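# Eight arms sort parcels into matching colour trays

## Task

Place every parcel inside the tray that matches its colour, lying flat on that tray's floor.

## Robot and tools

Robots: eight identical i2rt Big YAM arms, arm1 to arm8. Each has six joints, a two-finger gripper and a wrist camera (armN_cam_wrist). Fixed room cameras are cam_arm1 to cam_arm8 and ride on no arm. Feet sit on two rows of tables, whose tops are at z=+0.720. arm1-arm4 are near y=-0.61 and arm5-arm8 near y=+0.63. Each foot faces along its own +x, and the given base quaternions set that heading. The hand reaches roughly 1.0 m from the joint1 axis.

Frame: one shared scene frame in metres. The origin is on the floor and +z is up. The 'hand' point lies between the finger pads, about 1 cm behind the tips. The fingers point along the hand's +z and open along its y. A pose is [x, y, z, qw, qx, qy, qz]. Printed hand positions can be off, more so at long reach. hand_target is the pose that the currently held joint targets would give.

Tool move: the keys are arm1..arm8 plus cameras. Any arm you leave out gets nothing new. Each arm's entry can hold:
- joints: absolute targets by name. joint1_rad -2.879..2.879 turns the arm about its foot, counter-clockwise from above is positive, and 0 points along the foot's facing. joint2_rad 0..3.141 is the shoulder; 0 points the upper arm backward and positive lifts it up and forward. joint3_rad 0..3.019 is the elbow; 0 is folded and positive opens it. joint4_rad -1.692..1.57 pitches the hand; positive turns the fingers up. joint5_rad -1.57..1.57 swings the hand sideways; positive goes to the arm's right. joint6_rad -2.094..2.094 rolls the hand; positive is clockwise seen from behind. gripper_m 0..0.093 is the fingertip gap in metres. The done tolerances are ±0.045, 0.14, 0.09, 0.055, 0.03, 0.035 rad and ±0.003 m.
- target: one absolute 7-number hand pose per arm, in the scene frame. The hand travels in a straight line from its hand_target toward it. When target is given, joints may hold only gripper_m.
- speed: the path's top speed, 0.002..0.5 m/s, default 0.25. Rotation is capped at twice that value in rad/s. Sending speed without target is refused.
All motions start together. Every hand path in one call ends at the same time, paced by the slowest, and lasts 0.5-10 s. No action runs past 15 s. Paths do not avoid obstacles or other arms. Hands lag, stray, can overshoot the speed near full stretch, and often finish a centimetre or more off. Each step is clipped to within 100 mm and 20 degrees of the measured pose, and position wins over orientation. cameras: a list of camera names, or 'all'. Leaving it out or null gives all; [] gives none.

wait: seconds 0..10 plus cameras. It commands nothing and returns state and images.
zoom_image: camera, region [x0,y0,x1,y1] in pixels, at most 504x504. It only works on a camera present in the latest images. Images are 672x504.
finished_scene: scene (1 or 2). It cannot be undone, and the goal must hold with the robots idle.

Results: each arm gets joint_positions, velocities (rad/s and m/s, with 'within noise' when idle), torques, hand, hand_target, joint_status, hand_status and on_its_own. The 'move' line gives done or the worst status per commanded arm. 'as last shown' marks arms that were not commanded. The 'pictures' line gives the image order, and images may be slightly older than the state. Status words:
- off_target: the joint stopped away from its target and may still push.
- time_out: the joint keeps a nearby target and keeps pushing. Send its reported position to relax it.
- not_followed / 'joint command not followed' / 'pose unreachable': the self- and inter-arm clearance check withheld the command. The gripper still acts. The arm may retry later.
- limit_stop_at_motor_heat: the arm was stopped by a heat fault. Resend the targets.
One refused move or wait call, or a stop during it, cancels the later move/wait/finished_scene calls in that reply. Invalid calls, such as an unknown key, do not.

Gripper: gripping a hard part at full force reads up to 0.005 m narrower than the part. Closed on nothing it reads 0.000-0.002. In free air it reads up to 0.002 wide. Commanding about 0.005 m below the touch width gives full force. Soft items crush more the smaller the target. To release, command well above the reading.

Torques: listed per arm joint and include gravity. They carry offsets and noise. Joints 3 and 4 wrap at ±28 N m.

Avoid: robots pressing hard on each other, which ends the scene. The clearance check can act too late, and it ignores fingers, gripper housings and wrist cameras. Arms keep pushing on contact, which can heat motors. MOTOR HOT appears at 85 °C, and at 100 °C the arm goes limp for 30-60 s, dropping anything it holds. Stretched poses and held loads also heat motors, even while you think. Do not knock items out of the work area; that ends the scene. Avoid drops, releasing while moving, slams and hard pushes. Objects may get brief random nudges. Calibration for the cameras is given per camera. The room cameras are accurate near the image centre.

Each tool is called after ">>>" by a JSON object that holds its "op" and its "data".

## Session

>>> {"op": "move", "data": {"cameras": ["cam_arm1","cam_arm2","cam_arm3","cam_arm4","cam_arm5","cam_arm6","cam_arm7","cam_arm8"]}}

Scene clock: 0.00 s.
Joint torques (N m): no reading
Heat: arm1: hottest joint1_rad 30 °C; arm2: hottest joint3_rad 30 °C; arm3: hottest joint1_rad 30 °C; arm4: hottest joint3_rad 35 °C; arm5: hottest joint3_rad 33 °C; arm6: hottest joint2_rad 30 °C; arm7: hottest joint3_rad 34 °C; arm8: hottest joint1_rad 29 °C.
Joint velocities: within noise
arm1.joint_positions: joint1_rad=+0.458 joint2_rad=+0.456 joint3_rad=+1.438 joint4_rad=-1.139 joint5_rad=+0.063 joint6_rad=-0.074 gripper_m=+0.09396
arm1.joint_status: not commanded
arm1.hand: x=-1.9866 y=-0.6052 z=+1.4040 quat_wxyz=(-0.650, +0.024, -0.759, +0.041) (m; scene frame)
arm1.hand_target: x=-1.9921 y=-0.6053 z=+1.4119 quat_wxyz=(-0.658, +0.023, -0.752, +0.041) (m; scene frame)
arm1.hand_status: not commanded
arm2.joint_positions: joint1_rad=-0.133 joint2_rad=+0.490 joint3_rad=+1.431 joint4_rad=-1.371 joint5_rad=+0.122 joint6_rad=+0.254 gripper_m=+0.09396
arm2.joint_status: not commanded
arm2.hand: x=-0.9557 y=-0.4897 z=+1.3731 quat_wxyz=(-0.193, +0.711, -0.448, -0.506) (m; scene frame)
arm2.hand_target: x=-0.9532 y=-0.4923 z=+1.3817 quat_wxyz=(-0.195, +0.705, -0.446, -0.516) (m; scene frame)
arm2.hand_status: not commanded
arm3.joint_positions: joint1_rad=+0.288 joint2_rad=+0.566 joint3_rad=+1.355 joint4_rad=-1.309 joint5_rad=+0.227 joint6_rad=-0.408 gripper_m=+0.09396
arm3.joint_status: not commanded
arm3.hand: x=+0.2384 y=-0.5089 z=+1.2929 quat_wxyz=(-0.272, +0.862, -0.018, -0.428) (m; scene frame)
arm3.hand_target: x=+0.2407 y=-0.5098 z=+1.3061 quat_wxyz=(-0.276, +0.854, -0.020, -0.440) (m; scene frame)
arm3.hand_status: not commanded
arm4.joint_positions: joint1_rad=-0.202 joint2_rad=+0.526 joint3_rad=+1.372 joint4_rad=-1.530 joint5_rad=+0.176 joint6_rad=+0.279 gripper_m=+0.09396
arm4.joint_status: not commanded
arm4.hand: x=+1.8391 y=-0.5129 z=+1.2624 quat_wxyz=(-0.405, +0.175, -0.887, -0.138) (m; scene frame)
arm4.hand_target: x=+1.8372 y=-0.5146 z=+1.2716 quat_wxyz=(-0.414, +0.173, -0.882, -0.143) (m; scene frame)
arm4.hand_status: not commanded
arm5.joint_positions: joint1_rad=+0.150 joint2_rad=+0.484 joint3_rad=+1.403 joint4_rad=-1.356 joint5_rad=-0.018 joint6_rad=+0.258 gripper_m=+0.09396
arm5.joint_status: not commanded
arm5.hand: x=+1.9905 y=+0.6571 z=+1.3561 quat_wxyz=(+0.044, +0.831, -0.149, -0.534) (m; scene frame)
arm5.hand_target: x=+1.9935 y=+0.6567 z=+1.3668 quat_wxyz=(+0.045, +0.825, -0.147, -0.545) (m; scene frame)
arm5.hand_status: not commanded
arm6.joint_positions: joint1_rad=+0.005 joint2_rad=+0.600 joint3_rad=+1.377 joint4_rad=-1.425 joint5_rad=+0.198 joint6_rad=-0.419 gripper_m=+0.09396
arm6.joint_status: not commanded
arm6.hand: x=+1.0055 y=+0.4776 z=+1.3387 quat_wxyz=(-0.341, -0.130, -0.883, +0.295) (m; scene frame)
arm6.hand_target: x=+1.0039 y=+0.4787 z=+1.3519 quat_wxyz=(-0.354, -0.130, -0.876, +0.302) (m; scene frame)
arm6.hand_status: not commanded
arm7.joint_positions: joint1_rad=-0.316 joint2_rad=+0.535 joint3_rad=+1.368 joint4_rad=-1.177 joint5_rad=-0.073 joint6_rad=-0.126 gripper_m=+0.09396
arm7.joint_status: not commanded
arm7.hand: x=-0.2873 y=+0.4416 z=+1.3804 quat_wxyz=(-0.508, -0.311, -0.757, +0.270) (m; scene frame)
arm7.hand_target: x=-0.2897 y=+0.4449 z=+1.3917 quat_wxyz=(-0.517, -0.307, -0.750, +0.275) (m; scene frame)
arm7.hand_status: not commanded
arm8.joint_positions: joint1_rad=+0.154 joint2_rad=+0.581 joint3_rad=+1.368 joint4_rad=-1.211 joint5_rad=-0.224 joint6_rad=+0.370 gripper_m=+0.09396
arm8.joint_status: not commanded
arm8.hand: x=-1.7287 y=+0.4302 z=+1.3236 quat_wxyz=(-0.435, -0.755, -0.361, +0.333) (m; scene frame)
arm8.hand_target: x=-1.7273 y=+0.4330 z=+1.3347 quat_wxyz=(-0.441, -0.748, -0.360, +0.341) (m; scene frame)
arm8.hand_status: not commanded
pictures: cam_arm1, cam_arm2, cam_arm3, cam_arm4, cam_arm5, cam_arm6, cam_arm7, cam_arm8

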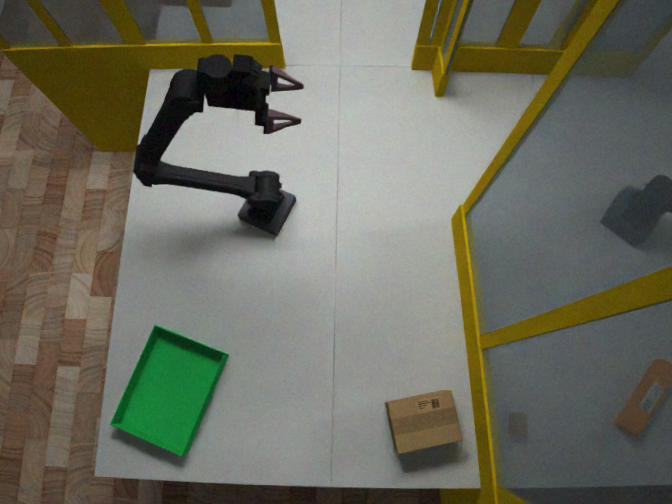

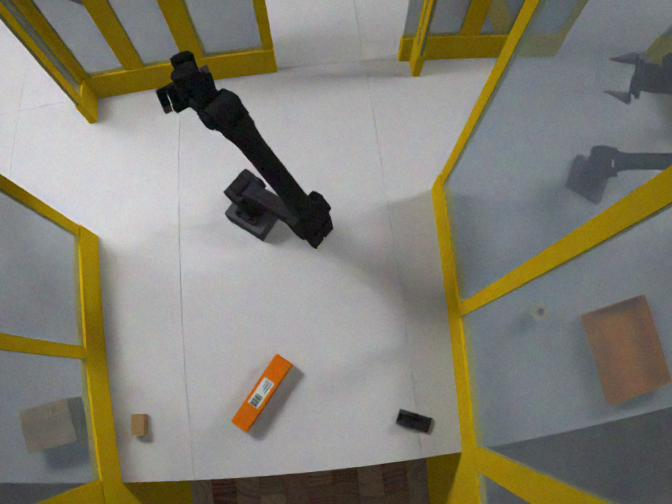

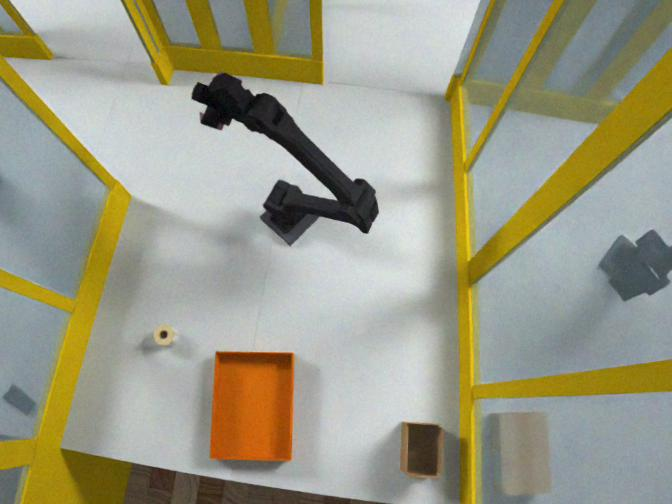

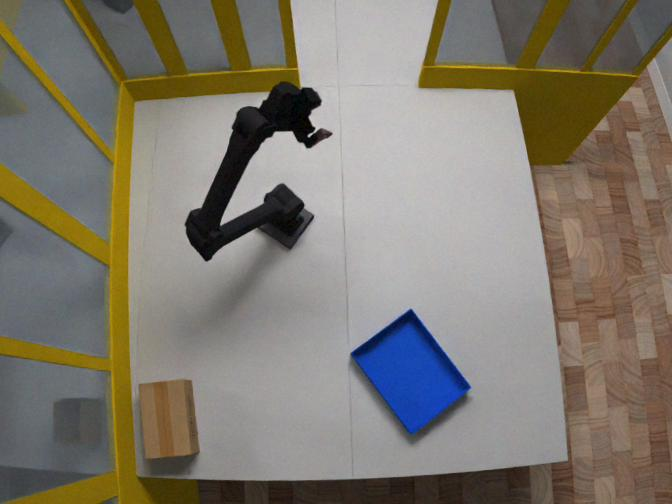

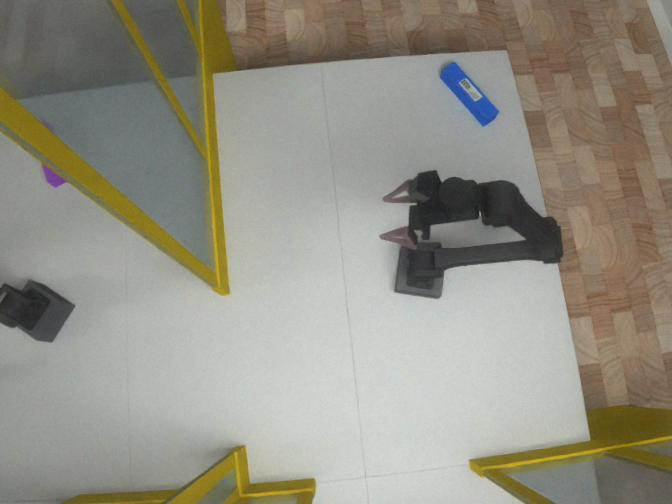

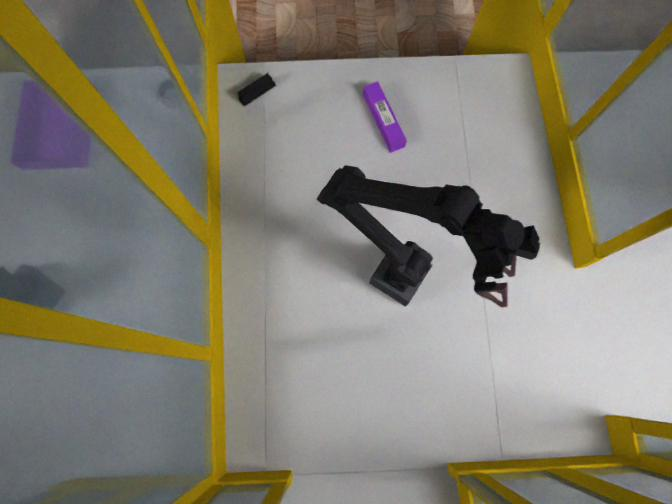

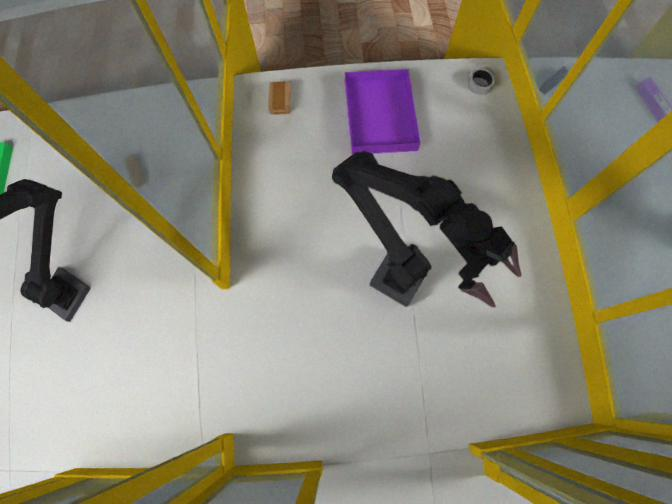

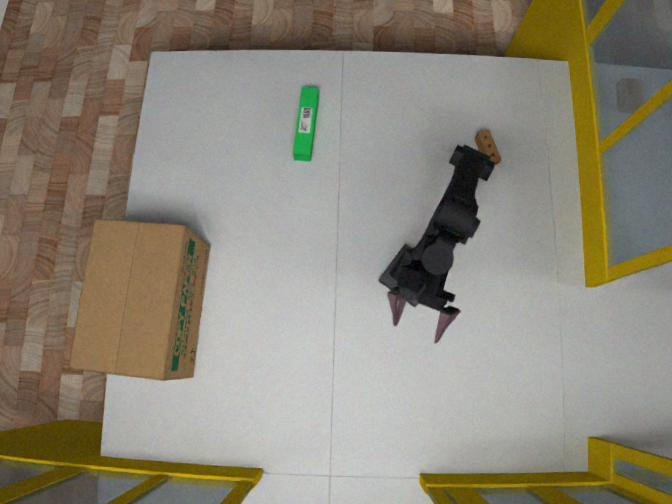

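>>> {"op": "move", "data": {"arm8": {"joints":{"joint1_rad":-1.939,"joint2_rad":1.1,"joint3_rad":1.3,"joint4_rad":-1.6,"joint5_rad":0,"joint6_rad":0.639,"gripper_m":0.093}}, "arm5": {"joints":{"joint1_rad":-1.719,"joint2_rad":1.1,"joint3_rad":1.3,"joint4_rad":-1.6,"joint5_rad":0,"joint6_rad":-0.918,"gripper_m":0.093}}, "arm2": {"joints":{"joint1_rad":2.178,"joint2_rad":1.1,"joint3_rad":1.3,"joint4_rad":-1.6,"joint5_rad":0,"joint6_rad":0.648,"gripper_m":0.093}}, "arm6": {"joints":{"joint1_rad":2.204,"joint2_rad":1.1,"joint3_rad":1.3,"joint4_rad":-1.6,"joint5_rad":0,"joint6_rad":-0.283,"gripper_m":0.093}}, "arm1": {"joints":{"joint1_rad":1.468,"joint2_rad":1.1,"joint3_rad":1.3,"joint4_rad":-1.6,"joint5_rad":0,"joint6_rad":-0.525,"gripper_m":0.093}}, "arm4": {"joints":{"joint1_rad":0.243,"joint2_rad":1.1,"joint3_rad":1.3,"joint4_rad":-1.6,"joint5_rad":0,"joint6_rad":-0.377,"gripper_m":0.093}}, "arm3": {"joints":{"joint1_rad":0.325,"joint2_rad":1.1,"joint3_rad":1.3,"joint4_rad":-1.6,"joint5_rad":0,"joint6_rad":-0.286,"gripper_m":0.093}}, "arm7": {"joints":{"joint1_rad":-1.054,"joint2_rad":1.1,"joint3_rad":1.3,"joint4_rad":-1.6,"joint5_rad":0,"joint6_rad":-0.122,"gripper_m":0.093}}, "cameras": []}}

>>> {"op": "move", "data": {"arm8": {"target":[-2.014,1.175,0.88,0,0.692,-0.722,0],"speed":0.35}, "arm5": {"target":[2.449,1.301,0.88,0,0.8625,-0.506,0],"speed":0.35}, "arm2": {"target":[-0.886,-1.235,0.88,0,0.907,0.422,0],"speed":0.35}, "arm6": {"target":[0.840,1.288,0.88,0,0.804,-0.594,0],"speed":0.35}, "cameras": ["arm8_cam_wrist","arm5_cam_wrist","arm2_cam_wrist","arm6_cam_wrist"]}}

Scene clock: 146.13 s.
Joint torques (N m): arm1=[2.37 -5.89 9.26 0.13 0.01 -0.07] | arm2=[0.21 -8.53 9.32 0.46 0.08 0.06] | arm3=[0.56 -9.41 10.71 -0.06 -0.29 0.13] | arm4=[1.08 -5.6 10.86 0.1 -0.15 -0.03] | arm5=[-1.03 -5.6 8.08 0.08 -0.28 -0.19] | arm6=[-0.62 -5.25 9.84 0.1 0.07 0.01] | arm7=[-1.08 -6.53 10.48 0.02 0 0.16] | arm8=[1.85 -7 10.95 -0.25 -0.06 0.02]
Heat: arm1: hottest joint3_rad 33 °C; arm2: hottest joint3_rad 37 °C; arm3: hottest joint3_rad 33 °C; arm4: hottest joint3_rad 42 °C; arm5: hottest joint3_rad 36 °C; arm6: hottest joint3_rad 35 °C; arm7: hottest joint3_rad 45 °C; arm8: hottest joint3_rad 38 °C.
move: arm1 done; arm2 done; arm3 done; arm4 done; arm5 done; arm6 done; arm7 done; arm8 done
Joint velocities: within noise
arm1.joint_positions: joint1_rad=+1.456 joint2_rad=+1.102 joint3_rad=+1.296 joint4_rad=-1.588 joint5_rad=+0.001 joint6_rad=-0.517 gripper_m=+0.09314
arm1.joint_status: all done
arm1.hand: x=-1.9829 y=-0.3205 z=+1.0942 quat_wxyz=(-0.083, +0.697, -0.712, -0.017) (m; scene frame)
arm1.hand_target: x=-1.9878 y=-0.3204 z=+1.0959 quat_wxyz=(-0.080, +0.704, -0.705, -0.017) (m; scene frame)
arm1.hand_status: not commanded
arm2.joint_positions: joint1_rad=+2.178 joint2_rad=+1.108 joint3_rad=+1.290 joint4_rad=-1.591 joint5_rad=+0.000 joint6_rad=+0.635 gripper_m=+0.09311
arm2.joint_status: all done
arm2.hand: x=-0.8719 y=-0.9517 z=+1.1231 quat_wxyz=(+0.071, +0.901, +0.426, -0.038) (m; scene frame)
arm2.hand_target: x=-0.8720 y=-0.9495 z=+1.1294 quat_wxyz=(+0.075, +0.904, +0.419, -0.040) (m; scene frame)
arm2.hand_status: not commanded
arm3.joint_positions: joint1_rad=+0.310 joint2_rad=+1.116 joint3_rad=+1.284 joint4_rad=-1.588 joint5_rad=+0.004 joint6_rad=-0.302 gripper_m=+0.09306
arm3.joint_status: all done
arm3.hand: x=+0.1188 y=-0.5148 z=+1.0719 quat_wxyz=(-0.027, +0.997, +0.001, -0.069) (m; scene frame)
arm3.hand_target: x=+0.1202 y=-0.5213 z=+1.0827 quat_wxyz=(-0.027, +0.997, +0.000, -0.079) (m; scene frame)
arm3.hand_status: not commanded
arm4.joint_positions: joint1_rad=+0.231 joint2_rad=+1.103 joint3_rad=+1.295 joint4_rad=-1.589 joint5_rad=+0.001 joint6_rad=-0.368 gripper_m=+0.09312
arm4.joint_status: all done
arm4.hand: x=+1.8165 y=-0.3039 z=+1.0789 quat_wxyz=(-0.072, +0.698, -0.712, -0.034) (m; scene frame)
arm4.hand_target: x=+1.8118 y=-0.3045 z=+1.0816 quat_wxyz=(-0.071, +0.705, -0.705, -0.035) (m; scene frame)
arm4.hand_status: not commanded
arm5.joint_positions: joint1_rad=-1.718 joint2_rad=+1.112 joint3_rad=+1.283 joint4_rad=-1.589 joint5_rad=+0.002 joint6_rad=-0.908 gripper_m=+0.09315
arm5.joint_status: all done
arm5.hand: x=+2.2947 y=+0.9436 z=+1.1149 quat_wxyz=(-0.080, +0.857, -0.509, -0.009) (m; scene frame)
arm5.hand_target: x=+2.2939 y=+0.9416 z=+1.1250 quat_wxyz=(-0.088, +0.859, -0.504, -0.010) (m; scene frame)
arm5.hand_status: not commanded
arm6.joint_positions: joint1_rad=+2.204 joint2_rad=+1.111 joint3_rad=+1.284 joint4_rad=-1.591 joint5_rad=-0.002 joint6_rad=-0.292 gripper_m=+0.09314
arm6.joint_status: all done
arm6.hand: x=+0.8456 y=+0.9566 z=+1.1400 quat_wxyz=(-0.060, +0.805, -0.589, -0.047) (m; scene frame)
arm6.hand_target: x=+0.8458 y=+0.9550 z=+1.1495 quat_wxyz=(-0.068, +0.801, -0.592, -0.052) (m; scene frame)
arm6.hand_status: not commanded
arm7.joint_positions: joint1_rad=-1.045 joint2_rad=+1.106 joint3_rad=+1.299 joint4_rad=-1.589 joint5_rad=-0.002 joint6_rad=-0.126 gripper_m=+0.09310
arm7.joint_status: all done
arm7.hand: x=-0.4613 y=+0.2858 z=+1.1288 quat_wxyz=(-0.053, -0.700, -0.709, +0.067) (m; scene frame)
arm7.hand_target: x=-0.4640 y=+0.2898 z=+1.1309 quat_wxyz=(-0.052, -0.705, -0.704, +0.067) (m; scene frame)
arm7.hand_status: not commanded
arm8.joint_positions: joint1_rad=-1.939 joint2_rad=+1.113 joint3_rad=+1.291 joint4_rad=-1.590 joint5_rad=+0.000 joint6_rad=+0.633 gripper_m=+0.09310
arm8.joint_status: all done
arm8.hand: x=-1.8462 y=+0.9289 z=+1.0822 quat_wxyz=(+0.013, -0.692, +0.718, +0.078) (m; scene frame)
arm8.hand_target: x=-1.8442 y=+0.9262 z=+1.0896 quat_wxyz=(+0.014, -0.689, +0.720, +0.084) (m; scene frame)
arm8.hand_status: not commanded
pictures: none
No camera images: "cameras" was empty.

Scene clock: 148.67 s.
Joint torques (N m): arm1=[2.08 -5.71 9.2 0.12 0.01 -0.07] | arm2=[0.32 -22.12 11.14 0.13 0.06 0.07] | arm3=[0.62 -9.41 10.65 -0.05 -0.29 0.14] | arm4=[1.14 -5.6 10.86 0.1 -0.15 -0.03] | arm5=[-0.56 -19.43 10.28 -0.08 -0.3 -0.16] | arm6=[-0.44 -15.91 12.08 -0.21 0.08 0] | arm7=[-1.08 -6.65 10.41 0.02 0 0.15] | arm8=[1.67 -19.14 14.23 -0.64 -0.02 0.03]
Heat: arm1: hottest joint3_rad 33 °C; arm2: hottest joint3_rad 37 °C; arm3: hottest joint3_rad 33 °C; arm4: hottest joint3_rad 42 °C; arm5: hottest joint3_rad 37 °C; arm6: hottest joint3_rad 36 °C; arm7: hottest joint3_rad 44 °C; arm8: hottest joint3_rad 38 °C.
move: arm2 off_target; arm5 off_target; arm6 off_target; arm8 off_target
Joint velocities: within noise
arm1, arm3, arm4, arm7: as last shown
arm2.joint_positions: joint1_rad=+2.178 joint2_rad=+2.012 joint3_rad=+1.675 joint4_rad=-1.259 joint5_rad=+0.000 joint6_rad=+0.635 gripper_m=+0.09311
arm2.joint_status: not commanded
arm2.hand: x=-0.8863 y=-1.2214 z=+0.8686 quat_wxyz=(-0.011, +0.904, +0.427, +0.006) (m; scene frame)
arm2.hand_target: x=-0.8861 y=-1.2343 z=+0.8800 quat_wxyz=(+0.000, +0.907, +0.422, +0.000) (m; scene frame)
arm2.hand_status: off_target (0.018 m and 1.6 deg from the pose sent, 0.373 m and 9.2 deg at the start)
arm4.joint_positions: joint1_rad=+0.231 joint2_rad=+1.103 joint3_rad=+1.295 joint4_rad=-1.589 joint5_rad=+0.001 joint6_rad=-0.369 gripper_m=+0.09312
arm5.joint_positions: joint1_rad=-1.718 joint2_rad=+2.341 joint3_rad=+2.239 joint4_rad=-1.507 joint5_rad=+0.001 joint6_rad=-0.909 gripper_m=+0.09315
arm5.joint_status: not commanded
arm5.hand: x=+2.4448 y=+1.2901 z=+0.8655 quat_wxyz=(+0.016, +0.860, -0.510, +0.003) (m; scene frame)
arm5.hand_target: x=+2.4486 y=+1.3003 z=+0.8802 quat_wxyz=(-0.001, +0.863, -0.506, +0.000) (m; scene frame)
arm5.hand_status: off_target (0.019 m and 1.9 deg from the pose sent, 0.455 m and 9.2 deg at the start)
arm6.joint_positions: joint1_rad=+2.204 joint2_rad=+2.153 joint3_rad=+1.852 joint4_rad=-1.302 joint5_rad=-0.002 joint6_rad=-0.291 gripper_m=+0.09314
arm6.joint_status: not commanded
arm6.hand: x=+0.8407 y=+1.2719 z=+0.8674 quat_wxyz=(+0.013, +0.807, -0.591, +0.009) (m; scene frame)
arm6.hand_target: x=+0.8400 y=+1.2871 z=+0.8801 quat_wxyz=(+0.000, +0.804, -0.594, +0.000) (m; scene frame)
arm6.hand_status: off_target (0.020 m and 1.9 deg from the pose sent, 0.421 m and 8.8 deg at the start)
arm8.joint_positions: joint1_rad=-1.939 joint2_rad=+2.023 joint3_rad=+1.799 joint4_rad=-1.375 joint5_rad=+0.000 joint6_rad=+0.633 gripper_m=+0.09310
arm8.joint_status: not commanded
arm8.hand: x=-2.0057 y=+1.1635 z=+0.8682 quat_wxyz=(-0.002, -0.694, +0.720, -0.014) (m; scene frame)
arm8.hand_target: x=-2.0135 y=+1.1745 z=+0.8801 quat_wxyz=(+0.000, -0.692, +0.722, +0.000) (m; scene frame)
arm8.hand_status: off_target (0.018 m and 1.6 deg from the pose sent, 0.360 m and 9.0 deg at the start)
pictures: arm2_cam_wrist, arm5_cam_wrist, arm6_cam_wrist, arm8_cam_wrist
camera_calibration:
arm2_cam_wrist: T_world_to_cam=[[-0.768895, 0.638762, 0.0279887, 0.073248], [0.523942, 0.604386, 0.600168, 0.685702], [0.366448, 0.476131, -0.799384, 1.72127], [0, 0, 0, 1]] pos_world=[-0.933705, -1.28077, 0.96237]
arm5_cam_wrist: T_world_to_cam=[[0.882738, 0.469517, -0.0180793, -2.74712], [0.389087, -0.708868, 0.588317, -0.538312], [0.263409, -0.526364, -0.808428, 0.858845], [0, 0, 0, 1]] pos_world=[2.40821, 1.36029, 0.961347]
arm6_cam_wrist: T_world_to_cam=[[0.951407, 0.307906, -0.00441868, -1.18912], [0.248926, -0.760557, 0.599657, 0.243786], [0.181277, -0.571617, -0.800245, 1.39306], [0, 0, 0, 1]] pos_world=[0.818121, 1.34784, 0.963343]
arm8_cam_wrist: T_world_to_cam=[[0.999105, -0.0418405, 0.00625146, 2.04812], [-0.0369833, -0.792085, 0.609289, 0.322735], [-0.0205412, -0.608975, -0.792924, 1.47632], [0, 0, 0, 1]] pos_world=[-2.00403, 1.24037, 0.961169]

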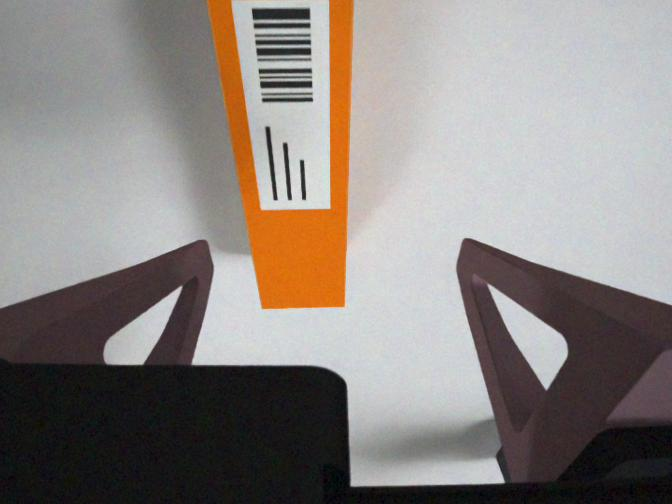

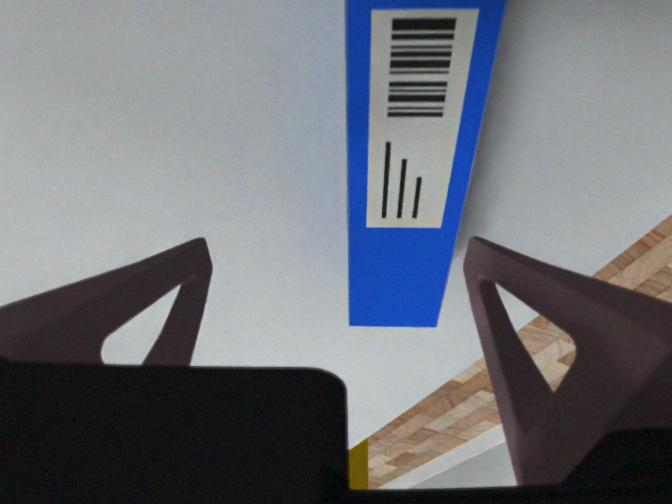

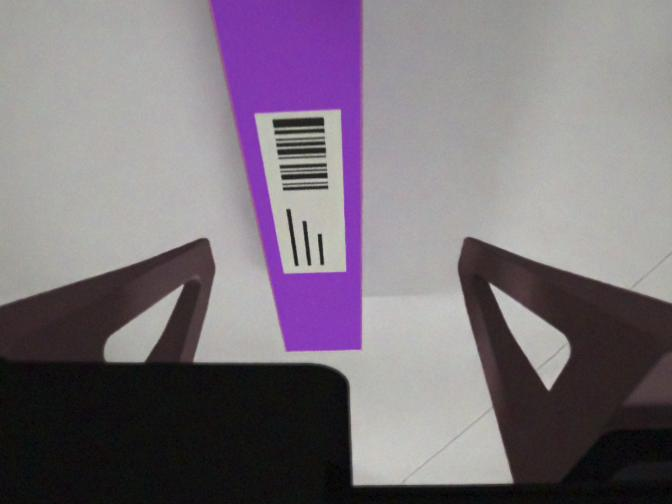

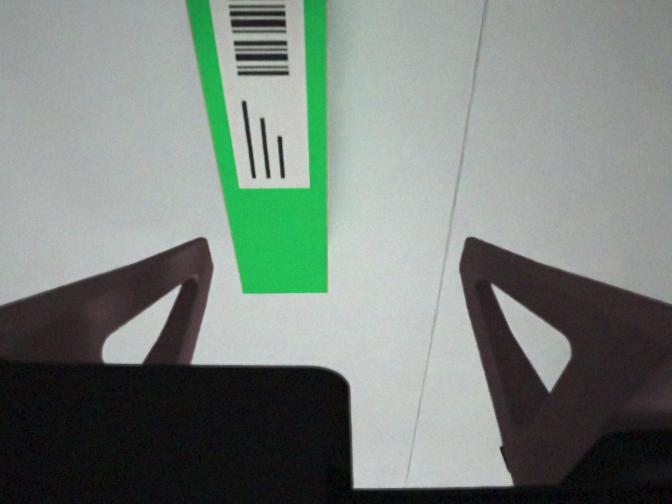

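>>> {"op": "move", "data": {"arm8": {"target":[-2.048,1.186,0.87,0,0.692,-0.722,0],"speed":0.2}, "arm5": {"target":[2.483,1.319,0.87,0,0.8625,-0.506,0],"speed":0.2}, "arm2": {"target":[-0.868,-1.250,0.87,0,0.907,0.422,0],"speed":0.2}, "arm6": {"target":[0.825,1.265,0.87,0,0.804,-0.594,0],"speed":0.2}, "cameras": ["arm8_cam_wrist","arm5_cam_wrist","arm2_cam_wrist","arm6_cam_wrist"]}}

Scene clock: 164.17 s.
Joint torques (N m): arm1=[2.2 -5.66 9.18 0.24 0.02 -0.06] | arm2=[0.38 -21.66 11.34 0.12 0.06 0.08] | arm3=[0.56 -9.47 10.71 -0.02 -0.29 0.12] | arm4=[1.08 -5.54 10.86 0.1 -0.15 -0.03] | arm5=[-0.85 -20.95 9.89 -0.29 -0.29 -0.14] | arm6=[0.15 -19.25 7.86 0.46 0.07 0] | arm7=[-1.14 -6.48 10.44 0.02 0.01 0.15] | arm8=[1.85 -19.6 14.43 -0.7 -0.03 0.04]
Heat: arm1: hottest joint3_rad 35 °C; arm2: hottest joint3_rad 37 °C; arm3: hottest joint3_rad 34 °C; arm4: hottest joint3_rad 45 °C; arm5: hottest joint3_rad 38 °C; arm6: hottest joint3_rad 38 °C; arm7: hottest joint3_rad 43 °C; arm8: hottest joint3_rad 41 °C.
move: arm2 off_target; arm5 off_target; arm6 off_target; arm8 off_target
Joint velocities: within noise
arm1, arm3, arm4, arm7: as last shown
arm2.joint_positions: joint1_rad=+2.208 joint2_rad=+2.046 joint3_rad=+1.721 joint4_rad=-1.261 joint5_rad=+0.000 joint6_rad=+0.665 gripper_m=+0.09311
arm2.joint_status: not commanded
arm2.hand: x=-0.8691 y=-1.2368 z=+0.8652 quat_wxyz=(-0.007, +0.904, +0.427, +0.003) (m; scene frame)
arm2.hand_target: x=-0.8679 y=-1.2495 z=+0.8700 quat_wxyz=(+0.000, +0.907, +0.422, +0.000) (m; scene frame)
arm2.hand_status: off_target (0.014 m and 1.1 deg from the pose sent, 0.034 m and 1.6 deg at the start)
arm3.hand_target: x=+0.1202 y=-0.5213 z=+1.0827 quat_wxyz=(-0.027, +0.997, +0.001, -0.079) (m; scene frame)
arm5.joint_positions: joint1_rad=-1.750 joint2_rad=+2.492 joint3_rad=+2.494 joint4_rad=-1.611 joint5_rad=+0.001 joint6_rad=-0.940 gripper_m=+0.09315
arm5.joint_status: not commanded
arm5.hand: x=+2.4790 y=+1.3103 z=+0.8560 quat_wxyz=(+0.015, +0.860, -0.510, +0.002) (m; scene frame)
arm5.hand_target: x=+2.4827 y=+1.3183 z=+0.8702 quat_wxyz=(-0.001, +0.862, -0.506, +0.000) (m; scene frame)
arm5.hand_status: off_target (0.017 m and 1.9 deg from the pose sent, 0.048 m and 1.9 deg at the start)
arm6.joint_positions: joint1_rad=+2.219 joint2_rad=+2.149 joint3_rad=+1.784 joint4_rad=-1.258 joint5_rad=-0.002 joint6_rad=-0.267 gripper_m=+0.09314
arm6.joint_status: not commanded
arm6.hand: x=+0.8311 y=+1.2576 z=+0.8455 quat_wxyz=(+0.021, +0.804, -0.594, +0.016) (m; scene frame)
arm6.hand_target: x=+0.8252 y=+1.2647 z=+0.8699 quat_wxyz=(+0.000, +0.804, -0.594, +0.000) (m; scene frame)
arm6.hand_status: off_target (0.026 m and 3.0 deg from the pose sent, 0.017 m and 1.9 deg at the start)
arm8.joint_positions: joint1_rad=-1.905 joint2_rad=+2.104 joint3_rad=+1.918 joint4_rad=-1.405 joint5_rad=+0.000 joint6_rad=+0.665 gripper_m=+0.09310
arm8.joint_status: not commanded
arm8.hand: x=-2.0397 y=+1.1753 z=+0.8629 quat_wxyz=(-0.002, -0.695, +0.719, -0.010) (m; scene frame)
arm8.hand_target: x=-2.0476 y=+1.1856 z=+0.8702 quat_wxyz=(+0.000, -0.692, +0.722, +0.001) (m; scene frame)
arm8.hand_status: off_target (0.015 m and 1.3 deg from the pose sent, 0.048 m and 1.6 deg at the start)
pictures: arm2_cam_wrist, arm5_cam_wrist, arm6_cam_wrist, arm8_cam_wrist
camera_calibration:
arm2_cam_wrist: T_world_to_cam=[[-0.768876, 0.639021, 0.0219495, 0.101954], [0.524526, 0.61074, 0.593186, 0.702393], [0.365652, 0.4676, -0.804766, 1.71293], [0, 0, 0, 1]] pos_world=[-0.91637, -1.29509, 0.959621]
arm5_cam_wrist: T_world_to_cam=[[0.882912, 0.469196, -0.0179405, -2.78712], [0.389185, -0.709907, 0.586999, -0.529425], [0.262681, -0.52525, -0.809389, 0.853999], [0, 0, 0, 1]] pos_world=[2.4425, 1.38043, 0.951987]
arm6_cam_wrist: T_world_to_cam=[[0.953844, 0.300161, -0.00917049, -1.16392], [0.242002, -0.75023, 0.615296, 0.228012], [0.177808, -0.589116, -0.788243, 1.38386], [0, 0, 0, 1]] pos_world=[0.80896, 1.33568, 0.939851]
arm8_cam_wrist: T_world_to_cam=[[0.999168, -0.040719, 0.00243762, 2.08479], [-0.0339135, -0.795994, 0.604354, 0.349137], [-0.0226683, -0.603933, -0.796712, 1.47154], [0, 0, 0, 1]] pos_world=[-2.03786, 1.25151, 0.956309]

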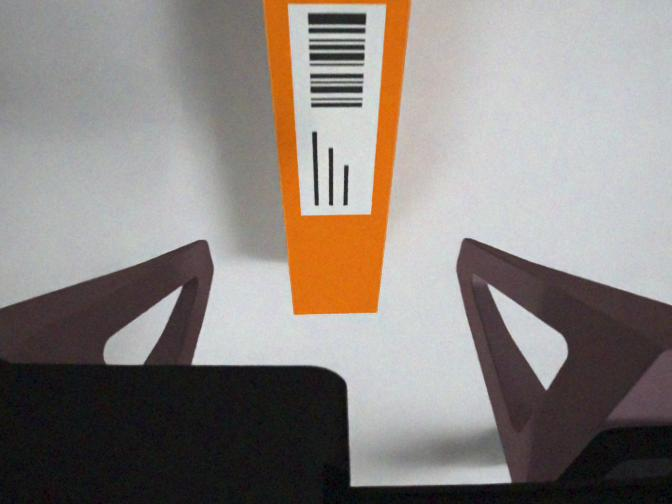

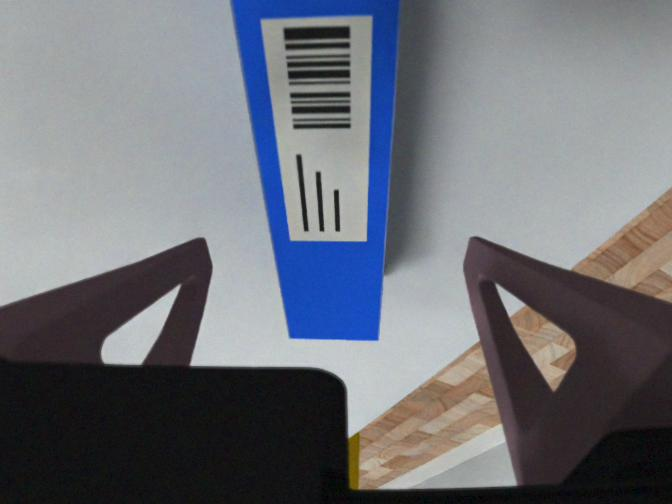

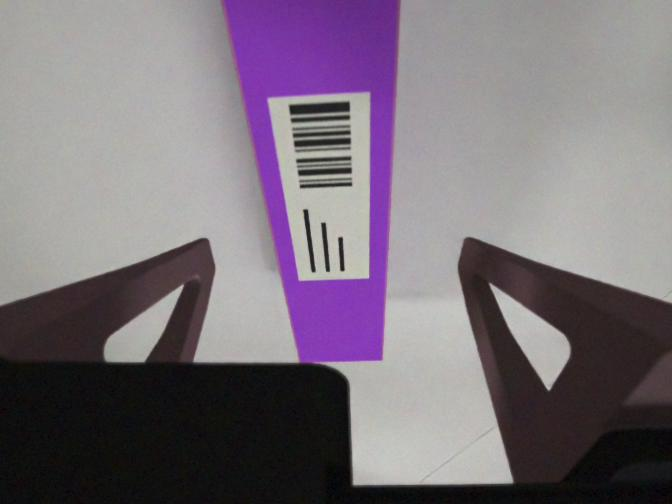

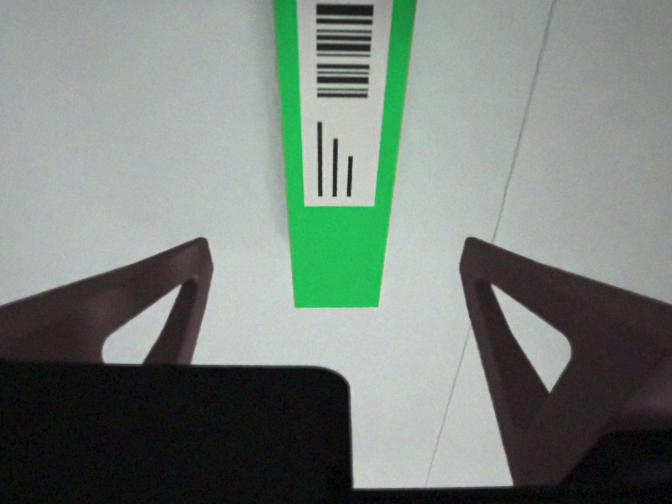

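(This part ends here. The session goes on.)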